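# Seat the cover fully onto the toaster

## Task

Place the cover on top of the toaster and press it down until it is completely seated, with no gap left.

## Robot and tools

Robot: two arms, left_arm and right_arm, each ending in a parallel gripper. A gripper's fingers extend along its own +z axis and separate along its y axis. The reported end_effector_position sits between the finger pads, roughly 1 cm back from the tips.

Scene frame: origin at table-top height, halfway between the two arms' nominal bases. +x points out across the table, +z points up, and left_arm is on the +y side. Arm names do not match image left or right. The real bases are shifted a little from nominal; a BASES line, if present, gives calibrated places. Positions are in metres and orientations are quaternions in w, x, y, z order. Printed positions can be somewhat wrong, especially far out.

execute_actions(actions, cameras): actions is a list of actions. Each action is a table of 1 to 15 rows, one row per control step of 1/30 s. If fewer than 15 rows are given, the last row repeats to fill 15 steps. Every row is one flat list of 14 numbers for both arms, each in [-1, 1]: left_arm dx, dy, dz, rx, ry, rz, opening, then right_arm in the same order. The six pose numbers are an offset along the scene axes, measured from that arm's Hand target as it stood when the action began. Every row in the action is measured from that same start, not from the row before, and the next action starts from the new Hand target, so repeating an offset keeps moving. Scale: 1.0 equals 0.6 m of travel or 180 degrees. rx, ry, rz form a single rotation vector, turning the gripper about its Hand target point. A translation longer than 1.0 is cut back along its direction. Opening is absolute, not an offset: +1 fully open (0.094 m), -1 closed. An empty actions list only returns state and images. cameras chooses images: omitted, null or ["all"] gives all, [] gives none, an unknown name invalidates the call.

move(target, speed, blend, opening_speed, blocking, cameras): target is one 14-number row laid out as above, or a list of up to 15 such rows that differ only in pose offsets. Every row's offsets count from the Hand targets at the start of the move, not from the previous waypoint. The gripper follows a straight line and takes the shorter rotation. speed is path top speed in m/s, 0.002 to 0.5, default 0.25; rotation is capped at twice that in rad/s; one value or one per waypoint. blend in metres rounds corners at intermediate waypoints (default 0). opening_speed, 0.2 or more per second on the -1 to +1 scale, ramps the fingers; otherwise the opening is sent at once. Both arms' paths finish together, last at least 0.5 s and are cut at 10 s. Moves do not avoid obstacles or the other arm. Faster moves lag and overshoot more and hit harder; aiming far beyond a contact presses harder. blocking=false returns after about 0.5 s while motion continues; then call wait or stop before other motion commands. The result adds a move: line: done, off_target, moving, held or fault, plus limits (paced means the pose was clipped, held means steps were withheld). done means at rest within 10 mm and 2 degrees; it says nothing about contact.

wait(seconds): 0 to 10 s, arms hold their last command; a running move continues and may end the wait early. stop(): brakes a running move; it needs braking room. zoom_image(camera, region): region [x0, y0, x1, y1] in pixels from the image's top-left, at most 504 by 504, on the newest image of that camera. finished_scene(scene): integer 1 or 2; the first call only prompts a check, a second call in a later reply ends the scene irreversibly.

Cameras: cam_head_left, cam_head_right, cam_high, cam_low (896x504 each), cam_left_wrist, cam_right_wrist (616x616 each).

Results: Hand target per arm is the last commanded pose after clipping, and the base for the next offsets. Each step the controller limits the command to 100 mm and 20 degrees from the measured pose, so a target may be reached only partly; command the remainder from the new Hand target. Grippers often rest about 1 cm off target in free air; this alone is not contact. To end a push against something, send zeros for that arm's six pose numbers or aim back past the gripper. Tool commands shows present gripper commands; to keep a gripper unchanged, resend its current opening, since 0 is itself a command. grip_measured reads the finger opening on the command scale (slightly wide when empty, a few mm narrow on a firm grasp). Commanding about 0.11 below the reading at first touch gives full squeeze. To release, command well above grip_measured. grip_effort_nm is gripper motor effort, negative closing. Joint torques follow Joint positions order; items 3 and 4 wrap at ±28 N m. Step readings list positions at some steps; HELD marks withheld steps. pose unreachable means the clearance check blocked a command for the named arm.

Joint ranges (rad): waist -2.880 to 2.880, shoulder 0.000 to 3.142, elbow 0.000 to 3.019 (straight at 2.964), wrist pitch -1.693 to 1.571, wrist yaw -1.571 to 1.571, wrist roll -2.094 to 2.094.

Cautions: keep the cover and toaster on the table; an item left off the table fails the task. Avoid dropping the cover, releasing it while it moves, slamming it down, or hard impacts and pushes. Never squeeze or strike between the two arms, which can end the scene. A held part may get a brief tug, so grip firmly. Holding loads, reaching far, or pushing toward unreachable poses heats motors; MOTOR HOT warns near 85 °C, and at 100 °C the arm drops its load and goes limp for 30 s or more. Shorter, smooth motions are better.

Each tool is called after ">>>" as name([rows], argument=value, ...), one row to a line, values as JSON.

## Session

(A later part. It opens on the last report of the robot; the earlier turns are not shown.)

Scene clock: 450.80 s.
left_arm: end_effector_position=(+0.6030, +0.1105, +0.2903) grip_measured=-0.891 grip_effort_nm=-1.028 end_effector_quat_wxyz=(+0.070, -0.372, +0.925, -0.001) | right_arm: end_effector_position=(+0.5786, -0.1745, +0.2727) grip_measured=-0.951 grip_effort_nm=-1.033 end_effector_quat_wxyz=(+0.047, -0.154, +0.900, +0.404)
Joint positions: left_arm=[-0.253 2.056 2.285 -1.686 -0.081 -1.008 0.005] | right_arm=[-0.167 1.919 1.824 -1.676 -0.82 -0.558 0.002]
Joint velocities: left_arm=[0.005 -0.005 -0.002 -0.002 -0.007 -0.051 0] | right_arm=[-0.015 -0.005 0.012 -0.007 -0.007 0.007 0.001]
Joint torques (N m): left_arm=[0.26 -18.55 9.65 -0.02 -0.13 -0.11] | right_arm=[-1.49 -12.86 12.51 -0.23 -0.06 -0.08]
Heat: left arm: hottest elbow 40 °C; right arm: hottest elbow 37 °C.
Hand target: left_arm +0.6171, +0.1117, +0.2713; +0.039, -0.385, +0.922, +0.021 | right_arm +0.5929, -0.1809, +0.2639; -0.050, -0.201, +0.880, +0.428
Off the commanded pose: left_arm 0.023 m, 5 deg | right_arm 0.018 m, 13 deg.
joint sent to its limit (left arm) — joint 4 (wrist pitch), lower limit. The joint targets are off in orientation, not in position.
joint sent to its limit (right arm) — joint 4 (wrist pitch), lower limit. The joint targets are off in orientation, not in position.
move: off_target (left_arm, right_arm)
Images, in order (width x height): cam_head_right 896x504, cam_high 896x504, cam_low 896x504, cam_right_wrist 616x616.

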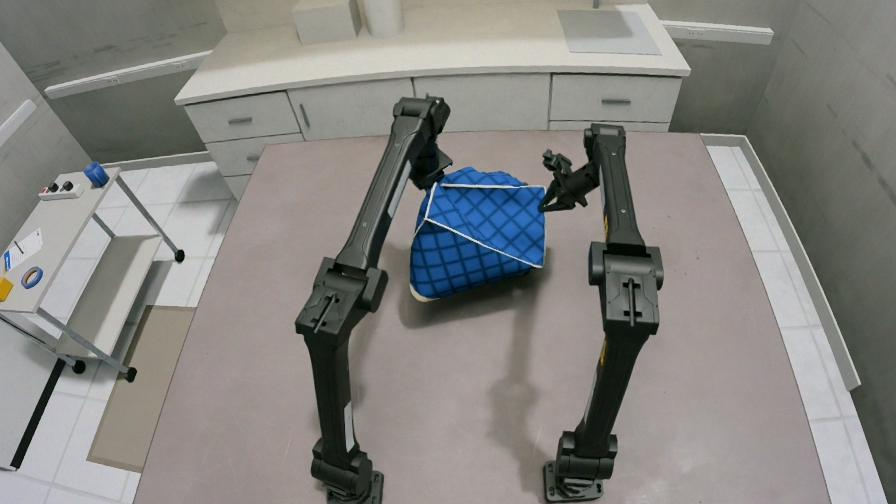

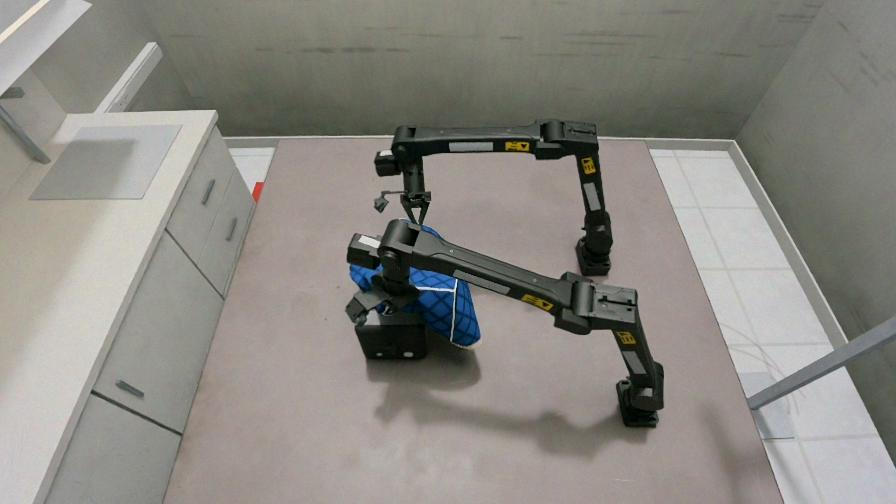

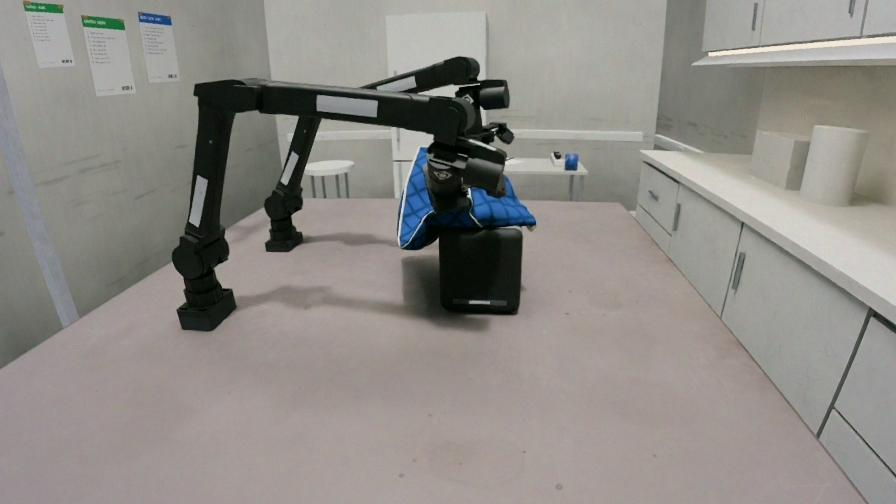

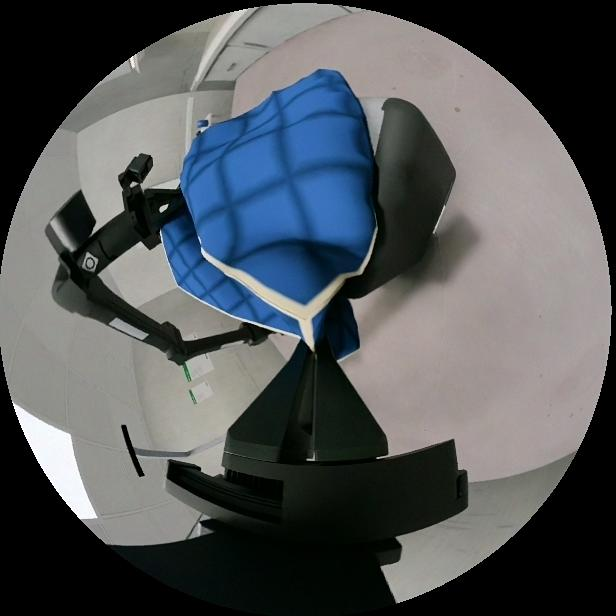

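>>> move([
  [0,0,0.2,0,0,0,-1,0,0,0.2,0,0,0,-1],
  [0,-0.06,0.2,0,0,0,-1,0.025,-0.08,0.2,0,0,0,-1],
  [-0.01,-0.06,0.15,0,0,0,-1,0.025,-0.08,-0.02,0,0,0,-1],
], speed=0.1, cameras=["cam_head_right","cam_high","cam_low","cam_right_wrist"])

Scene clock: 463.97 s.
left_arm: end_effector_position=(+0.6080, +0.0637, +0.3557) grip_measured=-0.892 grip_effort_nm=-1.018 end_effector_quat_wxyz=(+0.128, -0.361, +0.922, -0.055) | right_arm: end_effector_position=(+0.6046, -0.2214, +0.2914) grip_measured=-0.951 grip_effort_nm=-1.033 end_effector_quat_wxyz=(+0.101, -0.160, +0.903, +0.385)
Joint positions: left_arm=[-0.317 2.048 2.432 -1.686 -0.076 -1.048 0.005] | right_arm=[-0.239 1.947 1.924 -1.676 -0.812 -0.608 0.002]
Joint velocities: left_arm=[0.015 -0.005 -0.002 0.017 -0.037 -0.051 0.001] | right_arm=[0.005 -0.015 0.007 -0.002 0.007 -0.022 -0.001]
Joint torques (N m): left_arm=[1.14 -23.24 7.36 0.21 -0.53 -0.09] | right_arm=[-1.44 -12.4 7.43 -0.13 0.31 -0.08]
Heat: left arm: hottest elbow 40 °C; right arm: hottest elbow 38 °C.
Hand target: left_arm +0.6106, +0.0746, +0.3606; +0.038, -0.384, +0.923, +0.021 | right_arm +0.6078, -0.2289, +0.2514; -0.050, -0.201, +0.880, +0.427
Off the commanded pose: left_arm 0.014 m, 14 deg | right_arm 0.040 m, 19 deg.
joint sent to its limit (left arm) — joint 4 (wrist pitch), lower limit. The joint targets are off in orientation, not in position.
joint sent to its limit (right arm) — joint 4 (wrist pitch), lower limit. The joint targets are off in orientation, not in position.
move: off_target (left_arm, right_arm); limits=paced
Images, in order (width x height): cam_head_right 896x504, cam_high 896x504, cam_low 896x504, cam_right_wrist 616x616.

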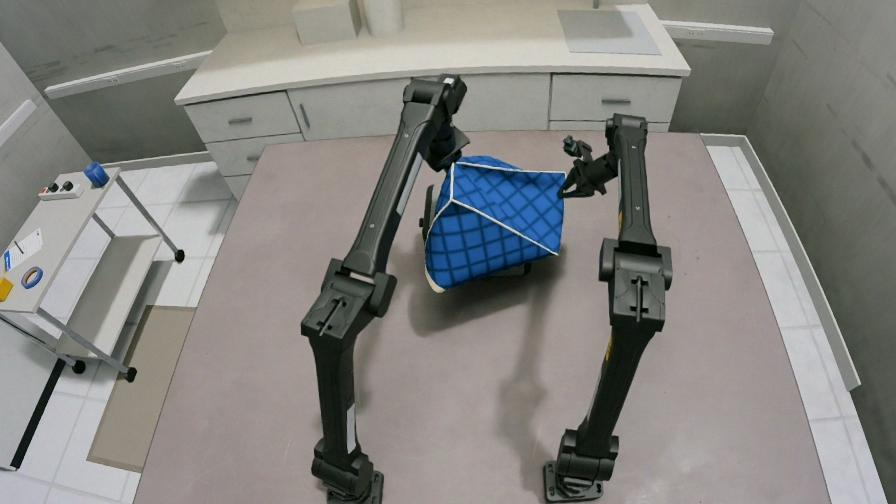

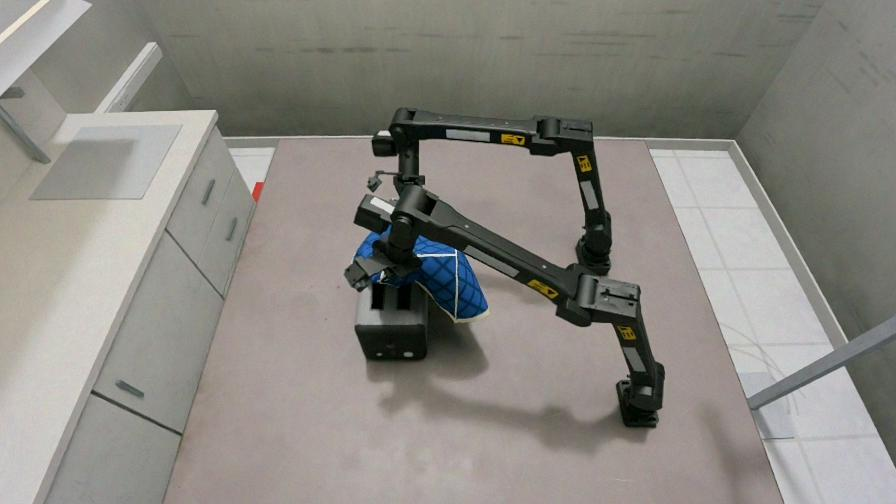

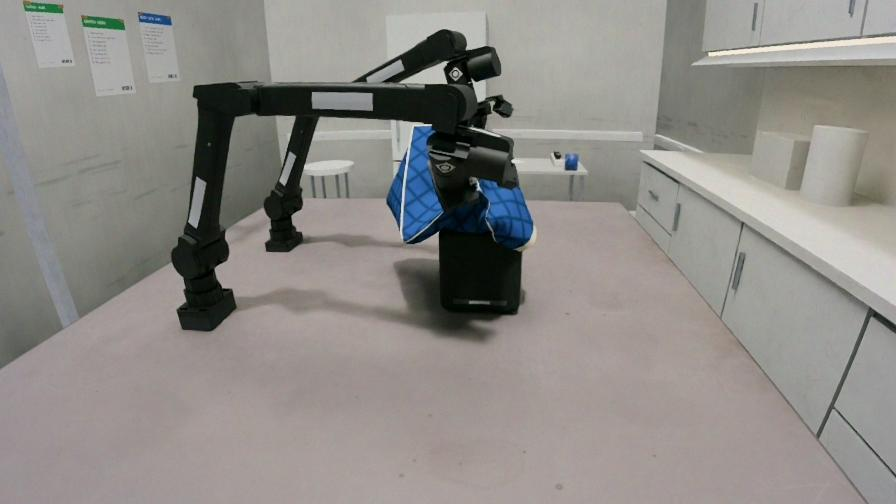

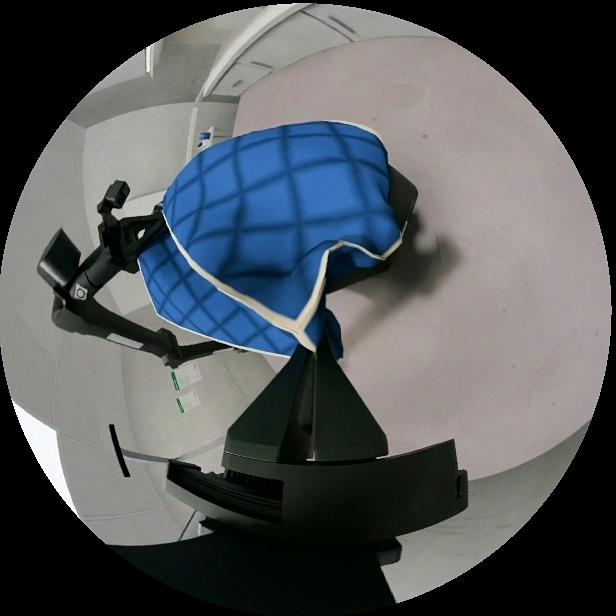

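>>> move([
  [0.0,-0.02,0.0,0,0,0,-1,0,-0.05,0.09,0,0,0,-1],
  [0,-0.02,0.0,0,0,0,-1,0.0,-0.04,-0.1,0,0,0,-1],
], speed=0.1, cameras=["cam_head_right","cam_low","cam_right_wrist","cam_left_wrist"])

Scene clock: 475.50 s.
left_arm: end_effector_position=(+0.6006, +0.0372, +0.3521) grip_measured=-0.892 grip_effort_nm=-1.028 end_effector_quat_wxyz=(+0.120, -0.352, +0.926, -0.062) | right_arm: end_effector_position=(+0.6087, -0.2375, +0.2389) grip_measured=-0.951 grip_effort_nm=-1.038 end_effector_quat_wxyz=(+0.079, -0.178, +0.901, +0.387)
Joint positions: left_arm=[-0.354 2.053 2.432 -1.686 -0.062 -1.066 0.005] | right_arm=[-0.26 2.028 1.911 -1.676 -0.789 -0.705 0.002]
Joint velocities: left_arm=[-0.015 -0.015 0.002 -0.037 -0.007 -0.037 0] | right_arm=[-0.005 -0.015 -0.002 -0.017 -0.037 -0.066 -0.001]
Joint torques (N m): left_arm=[2.61 -22.83 8.17 0.28 -0.99 -0.09] | right_arm=[-2.43 -12.45 6.87 -0.24 0.77 -0.11]
Heat: left arm: hottest elbow 40 °C; right arm: hottest elbow 37 °C.
Hand target: left_arm +0.6105, +0.0626, +0.3605; +0.038, -0.383, +0.923, +0.021 | right_arm +0.6071, -0.2528, +0.1909; -0.050, -0.201, +0.880, +0.427
Off the commanded pose: left_arm 0.029 m, 14 deg | right_arm 0.050 m, 16 deg.
joint sent to its limit (left arm) — joint 4 (wrist pitch), lower limit. The joint targets are off in orientation, not in position.
joint sent to its limit (right arm) — joint 4 (wrist pitch), lower limit. The joint targets are off in position and orientation.
move: off_target (left_arm, right_arm)
Images, in order (width x height): cam_head_right 896x504, cam_low 896x504, cam_left_wrist 616x616, cam_right_wrist 616x616.

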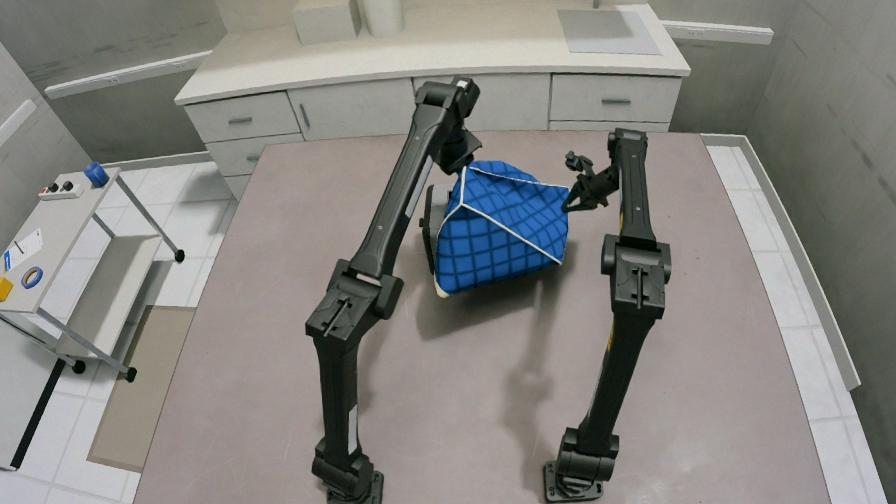

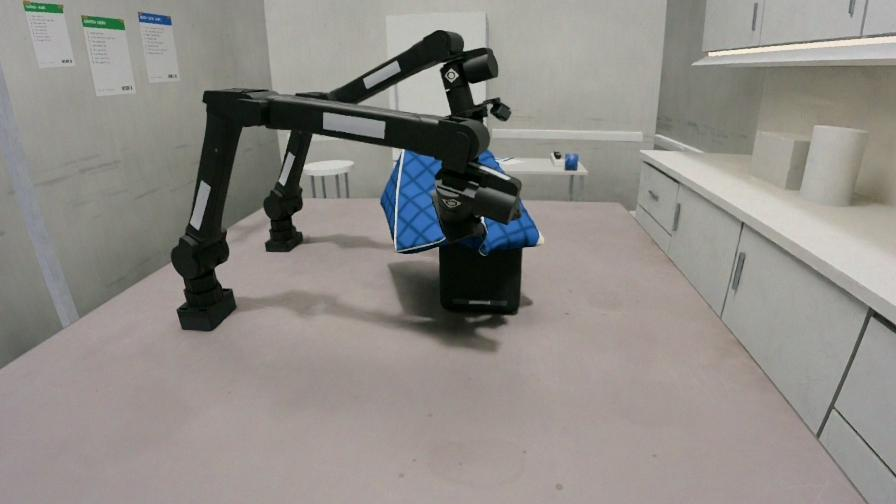

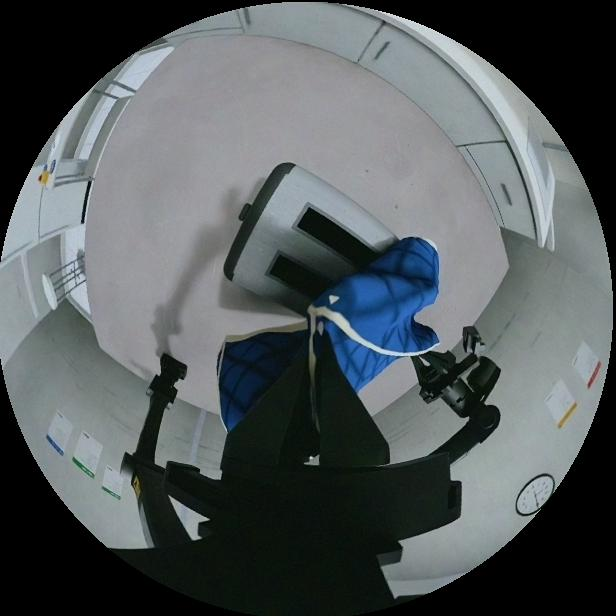

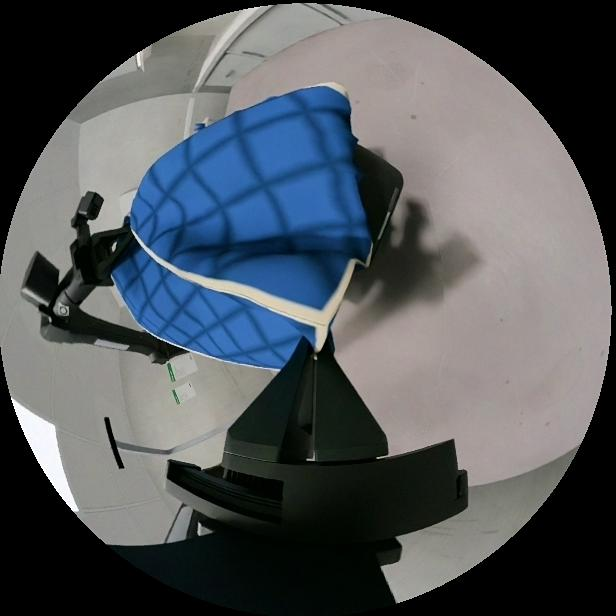

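>>> move([
  [0.0,0.09,0.05,0,0,0,-1,0,0.12,0.03,0,0,0,-1],
  [0,0.11,-0.2,0,0,0,-1,0.0,0.13,-0.02,0,0,0,-1],
], speed=0.1)

Scene clock: 483.60 s.
left_arm: end_effector_position=(+0.5960, +0.0934, +0.2674) grip_measured=-0.892 grip_effort_nm=-1.018 end_effector_quat_wxyz=(+0.047, -0.362, +0.931, +0.000) | right_arm: end_effector_position=(+0.6087, -0.1947, +0.2398) grip_measured=-0.951 grip_effort_nm=-1.033 end_effector_quat_wxyz=(+0.058, -0.185, +0.897, +0.397)
Joint positions: left_arm=[-0.274 2.064 2.241 -1.671 -0.056 -1.009 0.005] | right_arm=[-0.191 2.029 1.911 -1.676 -0.801 -0.655 0.002]
Joint velocities: left_arm=[-0.015 0.005 0.012 0.002 -0.022 0.022 -0.001] | right_arm=[0.015 0.005 -0.002 0.002 0.022 -0.037 0.001]
Joint torques (N m): left_arm=[4.31 -20.01 6.78 0.28 -0.99 0.08] | right_arm=[1.85 -11.28 5.89 -0.23 -0.07 -0.02]
Heat: left arm: hottest elbow 39 °C; right arm: hottest elbow 36 °C.
Hand target: left_arm +0.6112, +0.1304, +0.2415; +0.039, -0.385, +0.922, +0.021 | right_arm +0.6068, -0.1743, +0.1797; -0.050, -0.201, +0.880, +0.428
Off the commanded pose: left_arm 0.047 m, 4 deg | right_arm 0.064 m, 13 deg.
joint sent to its limit (right arm) — joint 4 (wrist pitch), lower limit. The joint targets are off in position and orientation.
move: off_target (left_arm, right_arm)

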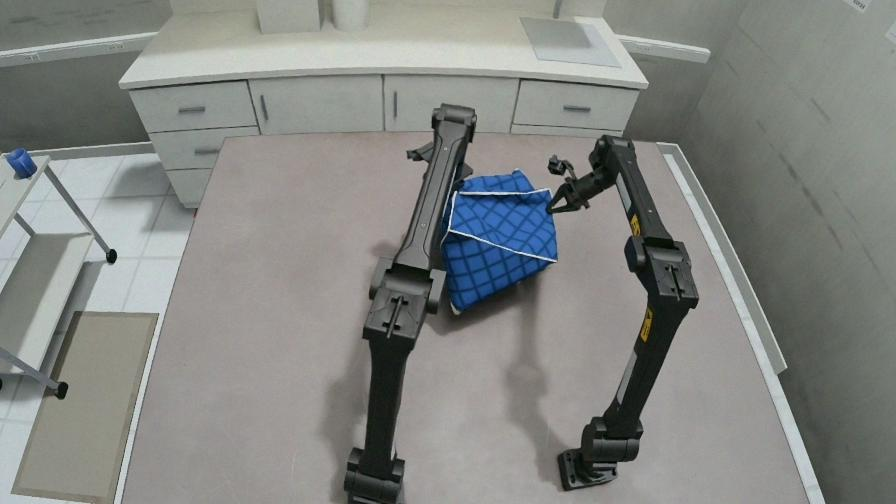

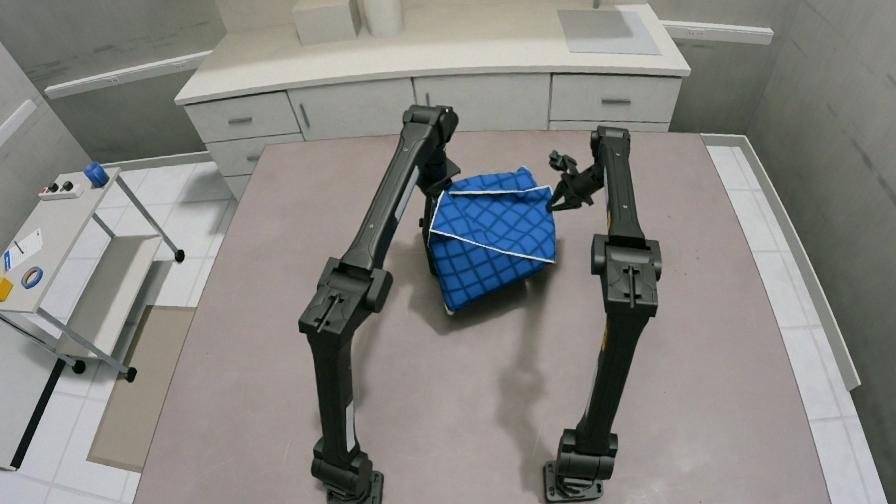

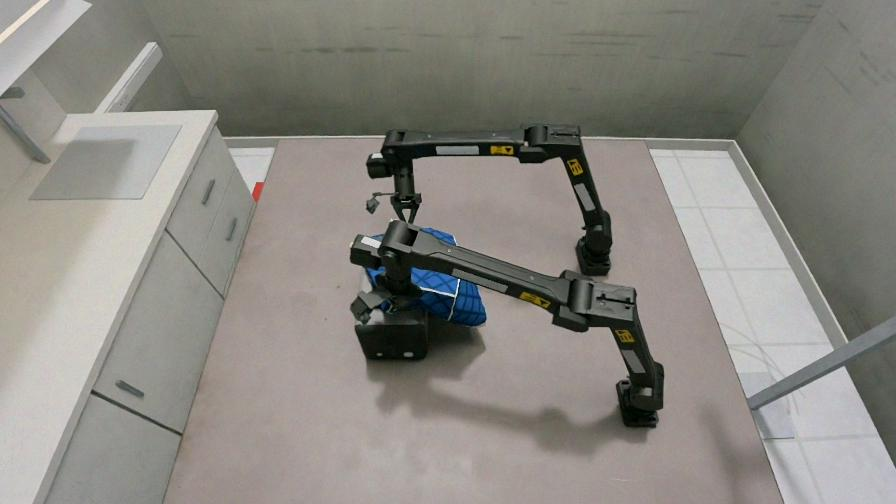

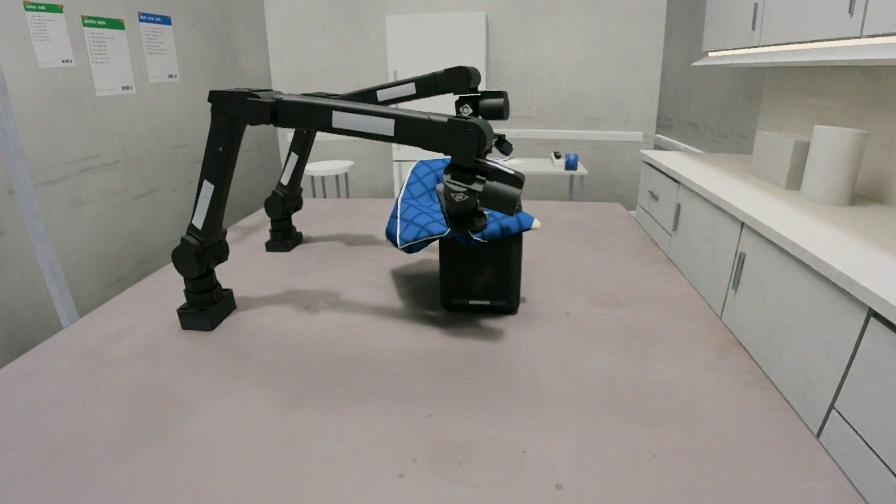

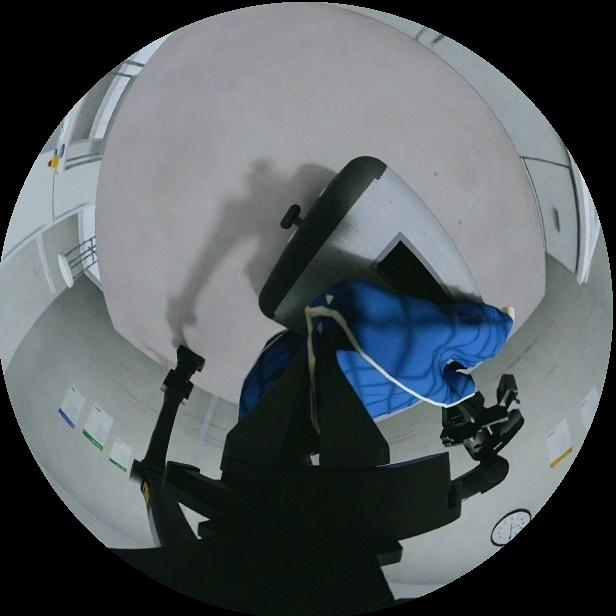

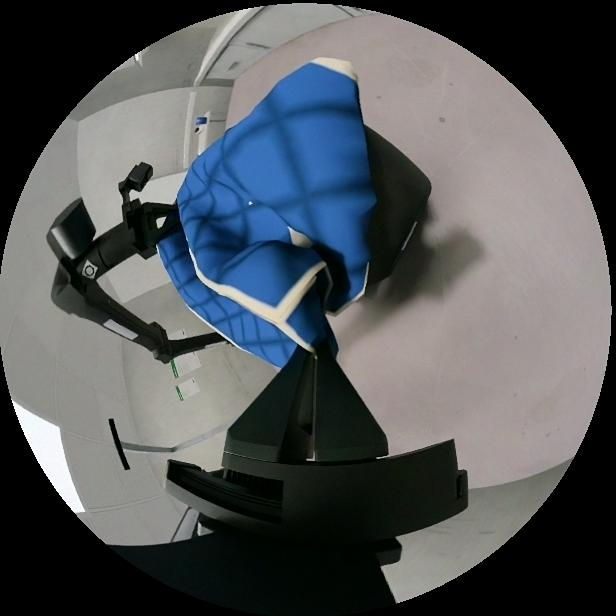

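>>> move([
  [-0.06,-0.03,0.33,0,0,0,-1,-0.06,-0.03,0.42,0,0,0,-1],
  [0,-0.03,0.33,0,0,0,-1,0.0,-0.03,0.42,0,0,0,-1],
], speed=0.12, cameras=["cam_head_right","cam_high","cam_low","cam_right_wrist","cam_left_wrist"])

Scene clock: 495.50 s.
left_arm: end_effector_position=(+0.6030, +0.0986, +0.4282) grip_measured=-0.892 grip_effort_nm=-1.028 end_effector_quat_wxyz=(+0.185, -0.359, +0.911, -0.086) | right_arm: end_effector_position=(+0.5982, -0.1841, +0.4204) grip_measured=-0.951 grip_effort_nm=-1.033 end_effector_quat_wxyz=(+0.160, -0.110, +0.895, +0.402)
Joint positions: left_arm=[-0.27 1.973 2.487 -1.682 -0.082 -1.001 0.005] | right_arm=[-0.193 1.817 2.046 -1.676 -0.888 -0.341 0.002]
Joint velocities: left_arm=[-0.005 0.005 -0.007 -0.017 -0.066 0.007 0] | right_arm=[-0.005 0.005 -0.002 0.017 -0.051 -0.051 0]
Joint torques (N m): left_arm=[1.14 -19.96 10.19 0.23 -0.35 0.09] | right_arm=[-2.14 -13.63 14.19 0.23 -0.87 0.29]
Heat: left arm: hottest elbow 39 °C; right arm: hottest elbow 36 °C.
Hand target: left_arm +0.6109, +0.1095, +0.4395; +0.046, -0.381, +0.923, +0.015 | right_arm +0.6100, -0.1932, +0.4330; +0.002, -0.180, +0.888, +0.424
Off the commanded pose: left_arm 0.020 m, 21 deg; orientation clipped | right_arm 0.016 m, 26 deg; orientation clipped.
joint sent to its limit (left arm) — joint 4 (wrist pitch), lower limit. The joint targets are off in orientation, not in position.
joint sent to its limit (right arm) — joint 4 (wrist pitch), lower limit. The joint targets are off in orientation, not in position.
move: off_target (left_arm, right_arm); limits=paced
Images, in order (width x height): cam_head_right 896x504, cam_high 896x504, cam_low 896x504, cam_left_wrist 616x616, cam_right_wrist 616x616.

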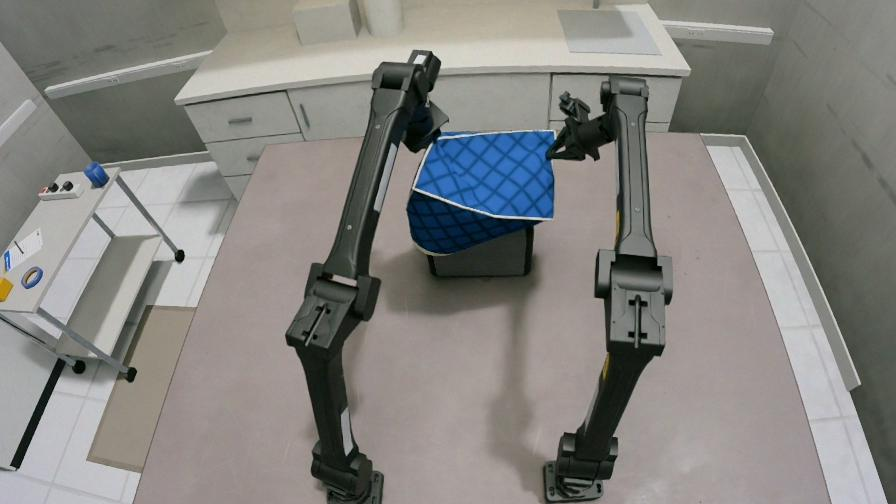

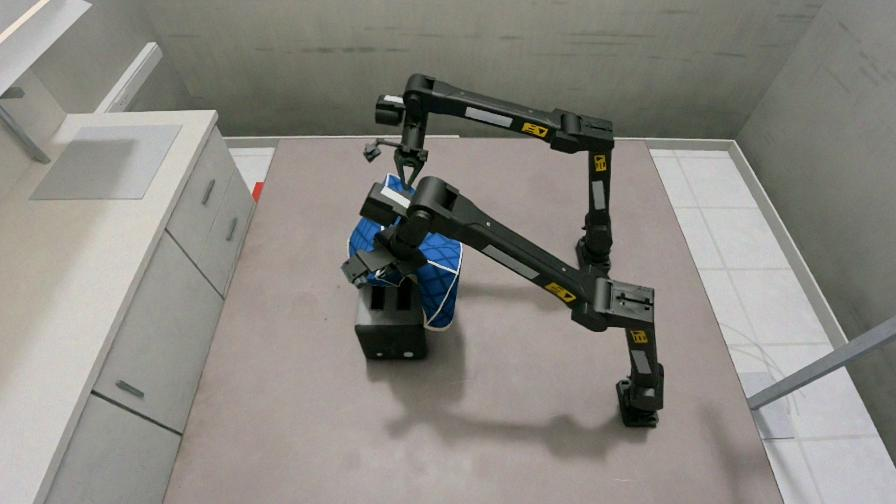

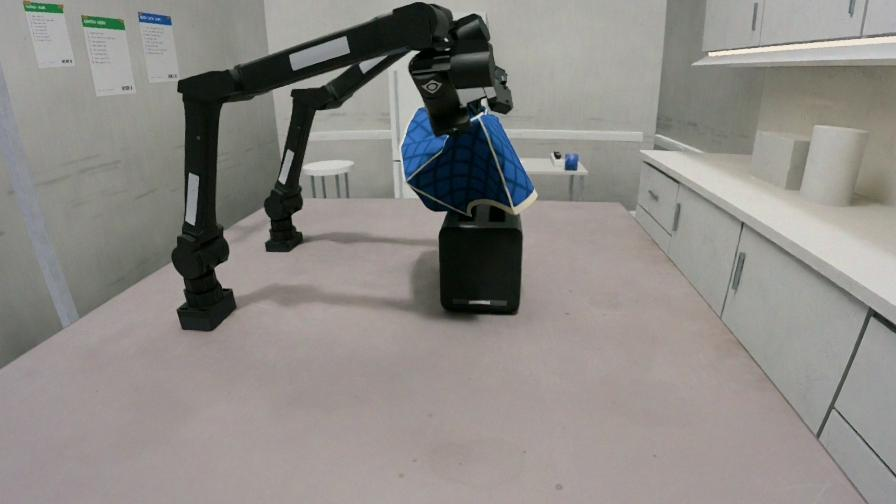

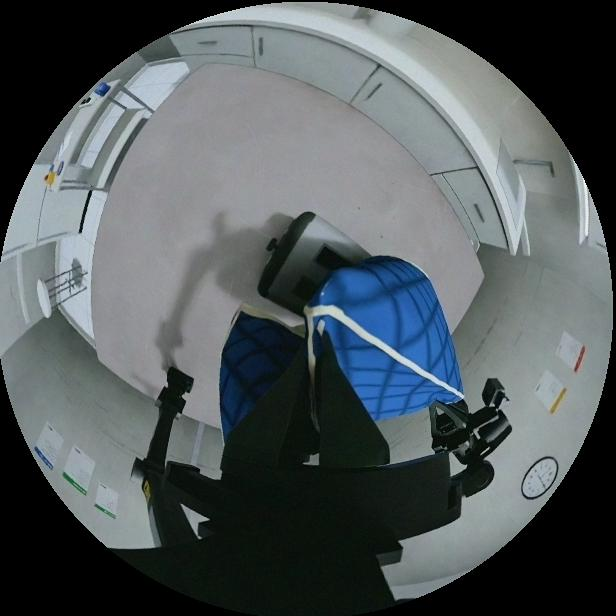

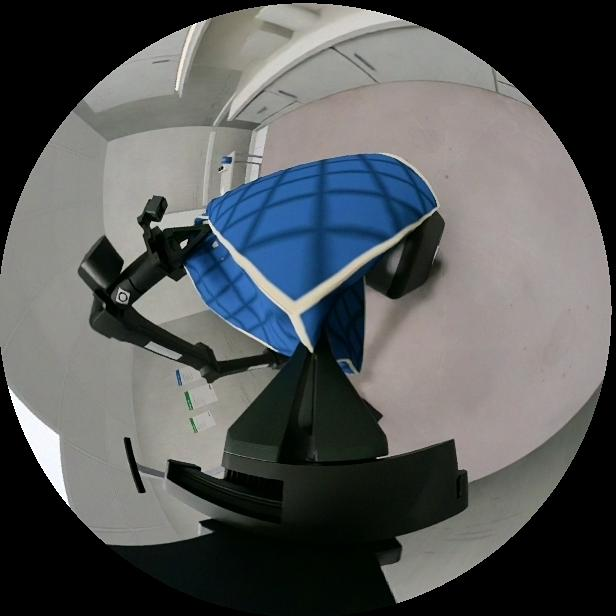

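>>> move([
  [-0.01,-0.03,0.02,0,0,0,-1,-0.07,-0.04,0.02,0,0,0,-1],
  [-0.01,-0.03,-0.1,0,0,0,-1,-0.07,-0.04,-0.1,0,0,0,-1],
], speed=0.1, cameras=["cam_head_right","cam_high","cam_low","cam_right_wrist","cam_left_wrist"])

Scene clock: 508.03 s.
left_arm: end_effector_position=(+0.5988, +0.0856, +0.3889) grip_measured=-0.892 grip_effort_nm=-1.018 end_effector_quat_wxyz=(+0.149, -0.358, +0.919, -0.066) | right_arm: end_effector_position=(+0.5646, -0.2010, +0.3864) grip_measured=-0.951 grip_effort_nm=-1.038 end_effector_quat_wxyz=(+0.144, -0.129, +0.899, +0.393)
Joint positions: left_arm=[-0.29 1.985 2.414 -1.682 -0.077 -1.015 0.005] | right_arm=[-0.228 1.752 1.878 -1.676 -0.864 -0.467 0.002]
Joint velocities: left_arm=[-0.024 -0.015 -0.002 -0.002 -0.066 -0.037 0] | right_arm=[-0.015 -0.005 0.012 -0.012 0.007 0.007 0]
Joint torques (N m): left_arm=[0.5 -20.54 7.38 0.12 -0.58 -0.13] | right_arm=[-2.96 -12.81 8.28 0.13 -0.13 -0.05]
Heat: left arm: hottest elbow 39 °C; right arm: hottest elbow 37 °C.
Hand target: left_arm +0.6048, +0.0926, +0.3790; +0.046, -0.382, +0.923, +0.015 | right_arm +0.5675, -0.2174, +0.3729; +0.001, -0.179, +0.888, +0.423
Off the commanded pose: left_arm 0.013 m, 15 deg | right_arm 0.021 m, 18 deg.
joint sent to its limit (left arm) — joint 4 (wrist pitch), lower limit. The joint targets are off in orientation, not in position.
joint sent to its limit (right arm) — joint 4 (wrist pitch), lower limit. The joint targets are off in orientation, not in position.
move: off_target (left_arm, right_arm); limits=paced
Images, in order (width x height): cam_head_right 896x504, cam_high 896x504, cam_low 896x504, cam_left_wrist 616x616, cam_right_wrist 616x616.

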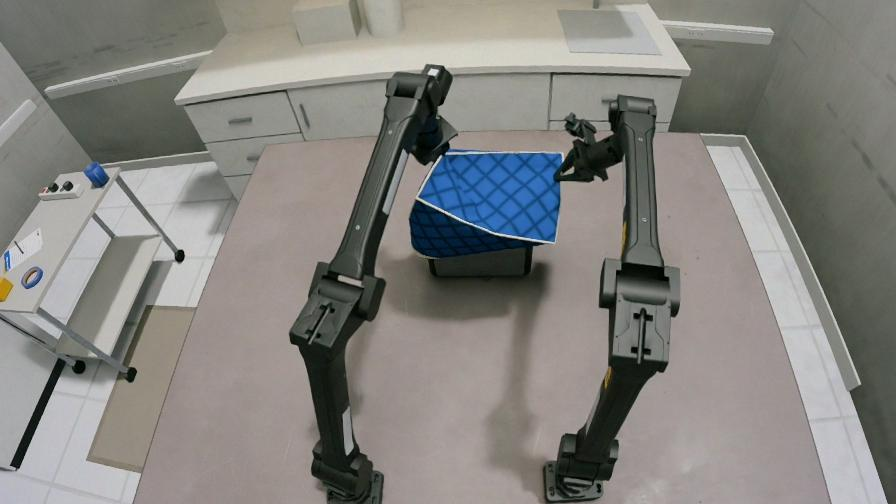

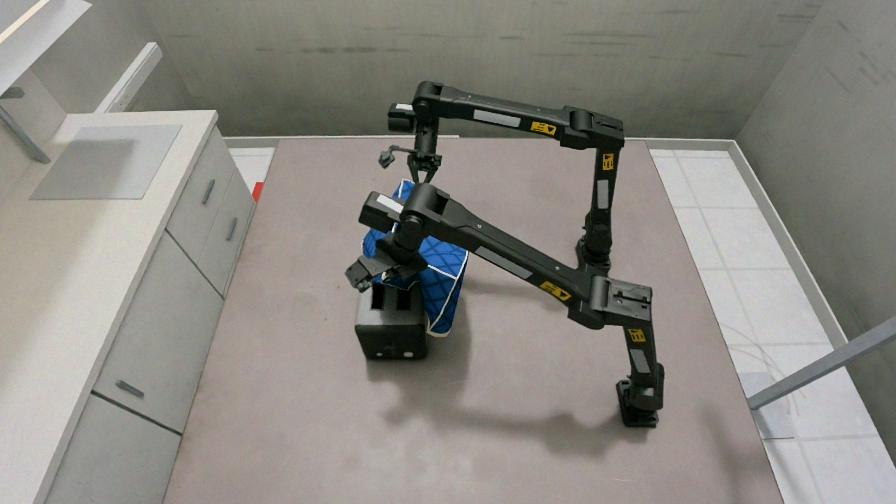

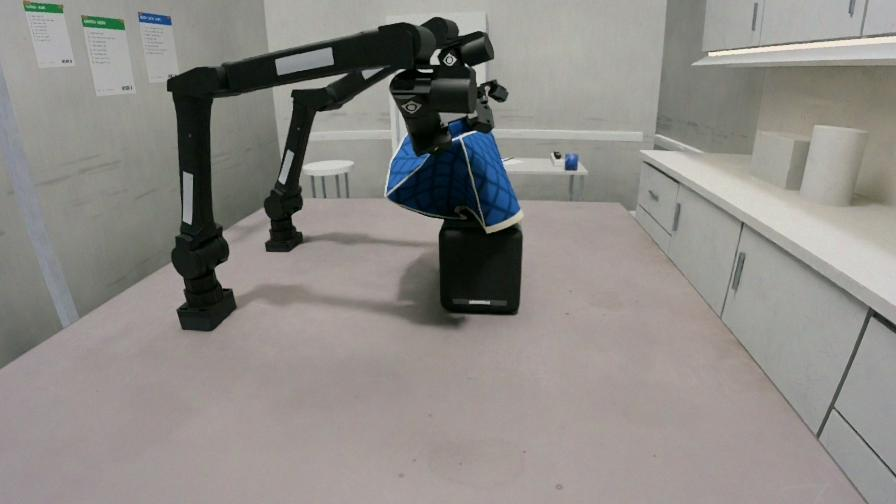

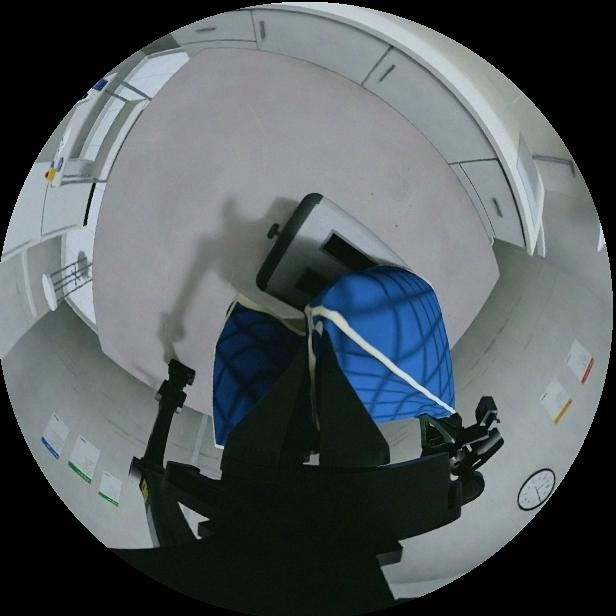

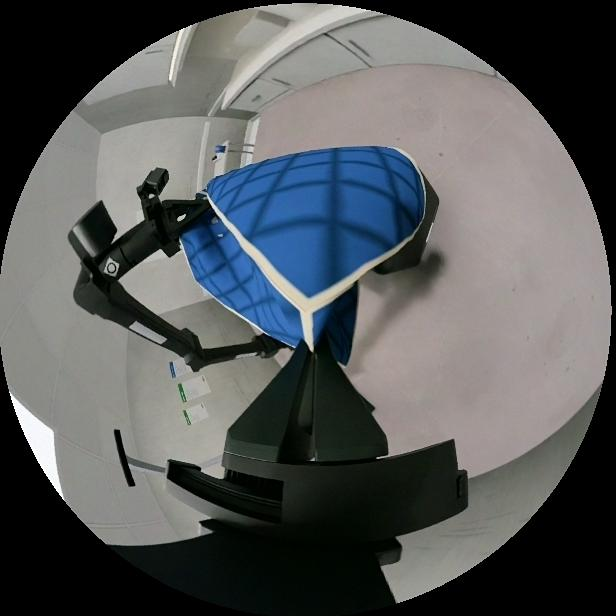

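>>> move([
  [0.03,0.02,-0.08,0,0,0,-1,0.06,-0.005,-0.09,0,0,0,-1],
  [0.04,0.03,-0.22,0,0,0,-1,0.07,0.02,-0.22,0,0,0,-1],
], speed=0.1, cameras=["cam_head_right","cam_high","cam_low","cam_right_wrist","cam_left_wrist"])

Scene clock: 514.50 s.
left_arm: end_effector_position=(+0.6154, +0.0862, +0.2820) grip_measured=-0.892 grip_effort_nm=-1.023 end_effector_quat_wxyz=(+0.071, -0.363, +0.929, -0.011) | right_arm: end_effector_position=(+0.5989, -0.2029, +0.2676) grip_measured=-0.951 grip_effort_nm=-1.038 end_effector_quat_wxyz=(+0.073, -0.155, +0.897, +0.407)
Joint positions: left_arm=[-0.28 2.11 2.352 -1.686 -0.068 -1.016 0.005] | right_arm=[-0.215 1.969 1.882 -1.676 -0.836 -0.606 0.002]
Joint velocities: left_arm=[0.005 0.005 -0.002 0.007 0.007 -0.095 0.001] | right_arm=[-0.015 -0.015 -0.007 0.012 -0.051 0.007 0]
Joint torques (N m): left_arm=[3.02 -19.43 6.99 -0.03 -0.55 0.02] | right_arm=[-0.73 -12.34 10.09 -0.2 0.21 -0.11]
Heat: left arm: hottest elbow 39 °C; right arm: hottest elbow 37 °C.
Hand target: left_arm +0.6294, +0.1126, +0.2477; +0.046, -0.384, +0.922, +0.016 | right_arm +0.6077, -0.2043, +0.2398; +0.001, -0.180, +0.888, +0.423
Off the commanded pose: left_arm 0.045 m, 5 deg | right_arm 0.029 m, 9 deg.
joint sent to its limit (left arm) — joint 4 (wrist pitch), lower limit. The joint targets still meet the commanded pose.
joint sent to its limit (right arm) — joint 4 (wrist pitch), lower limit. The joint targets are off in position and orientation.
move: off_target (left_arm, right_arm)
Images, in order (width x height): cam_head_right 896x504, cam_high 896x504, cam_low 896x504, cam_left_wrist 616x616, cam_right_wrist 616x616.

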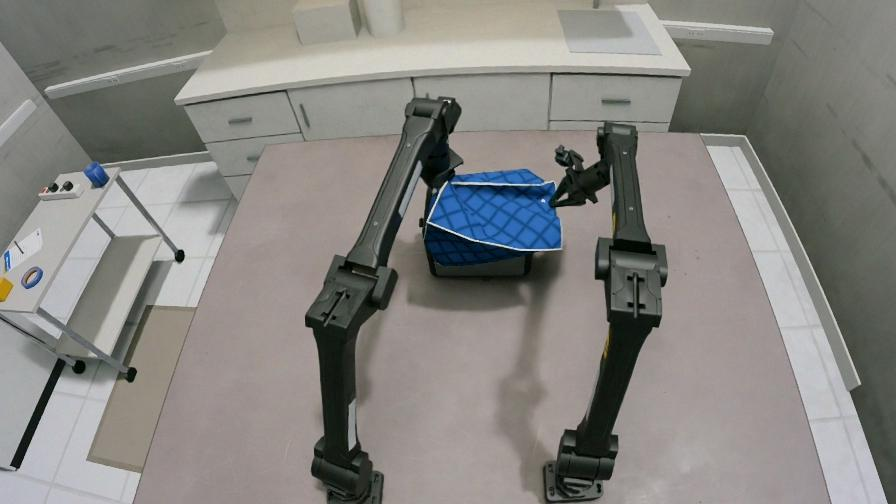

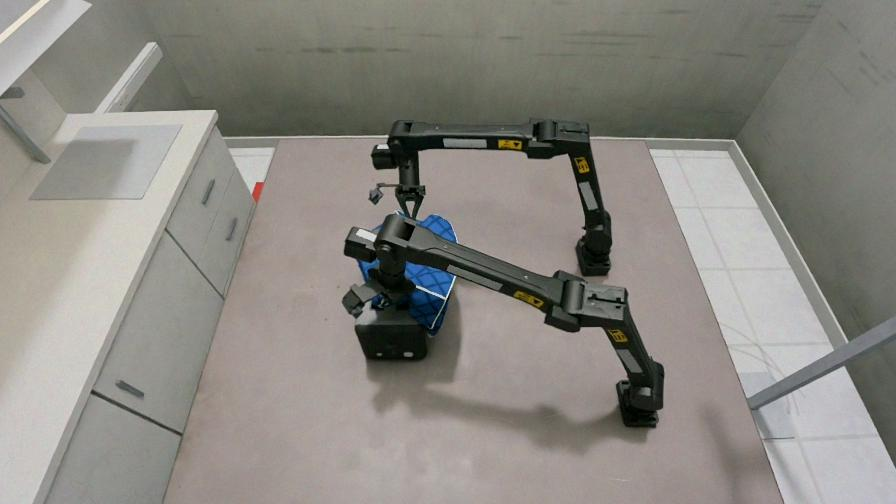

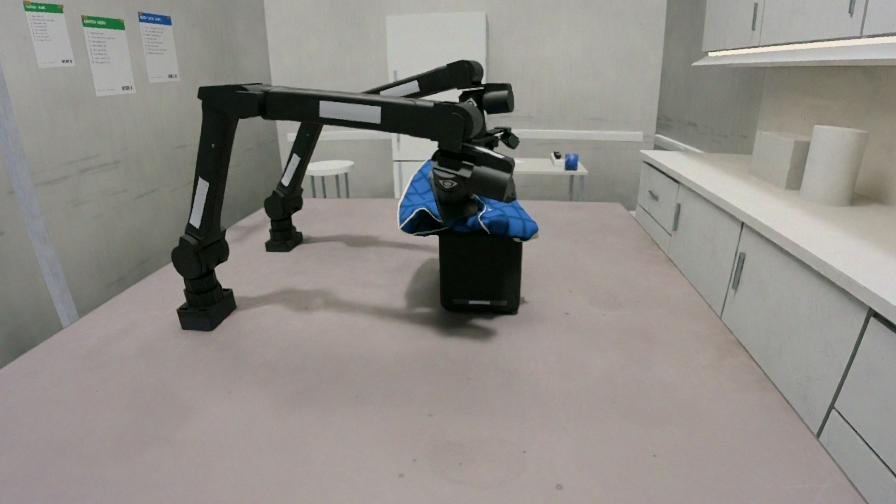

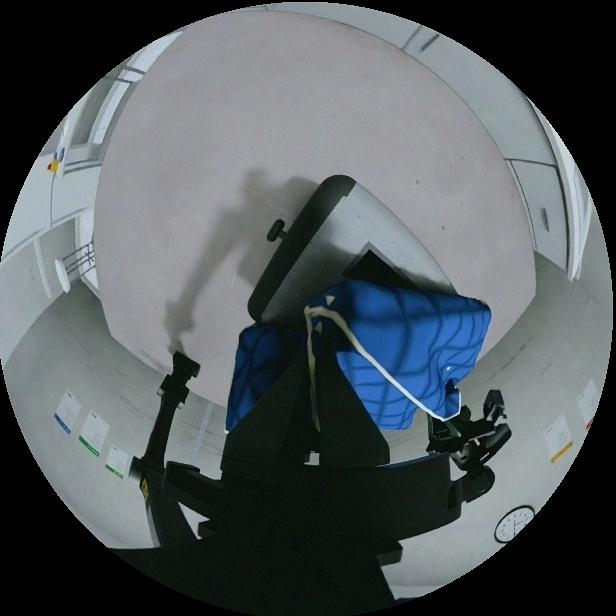

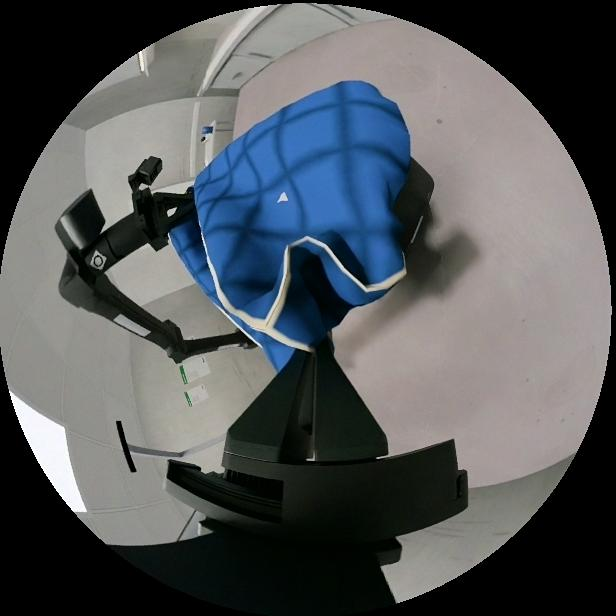

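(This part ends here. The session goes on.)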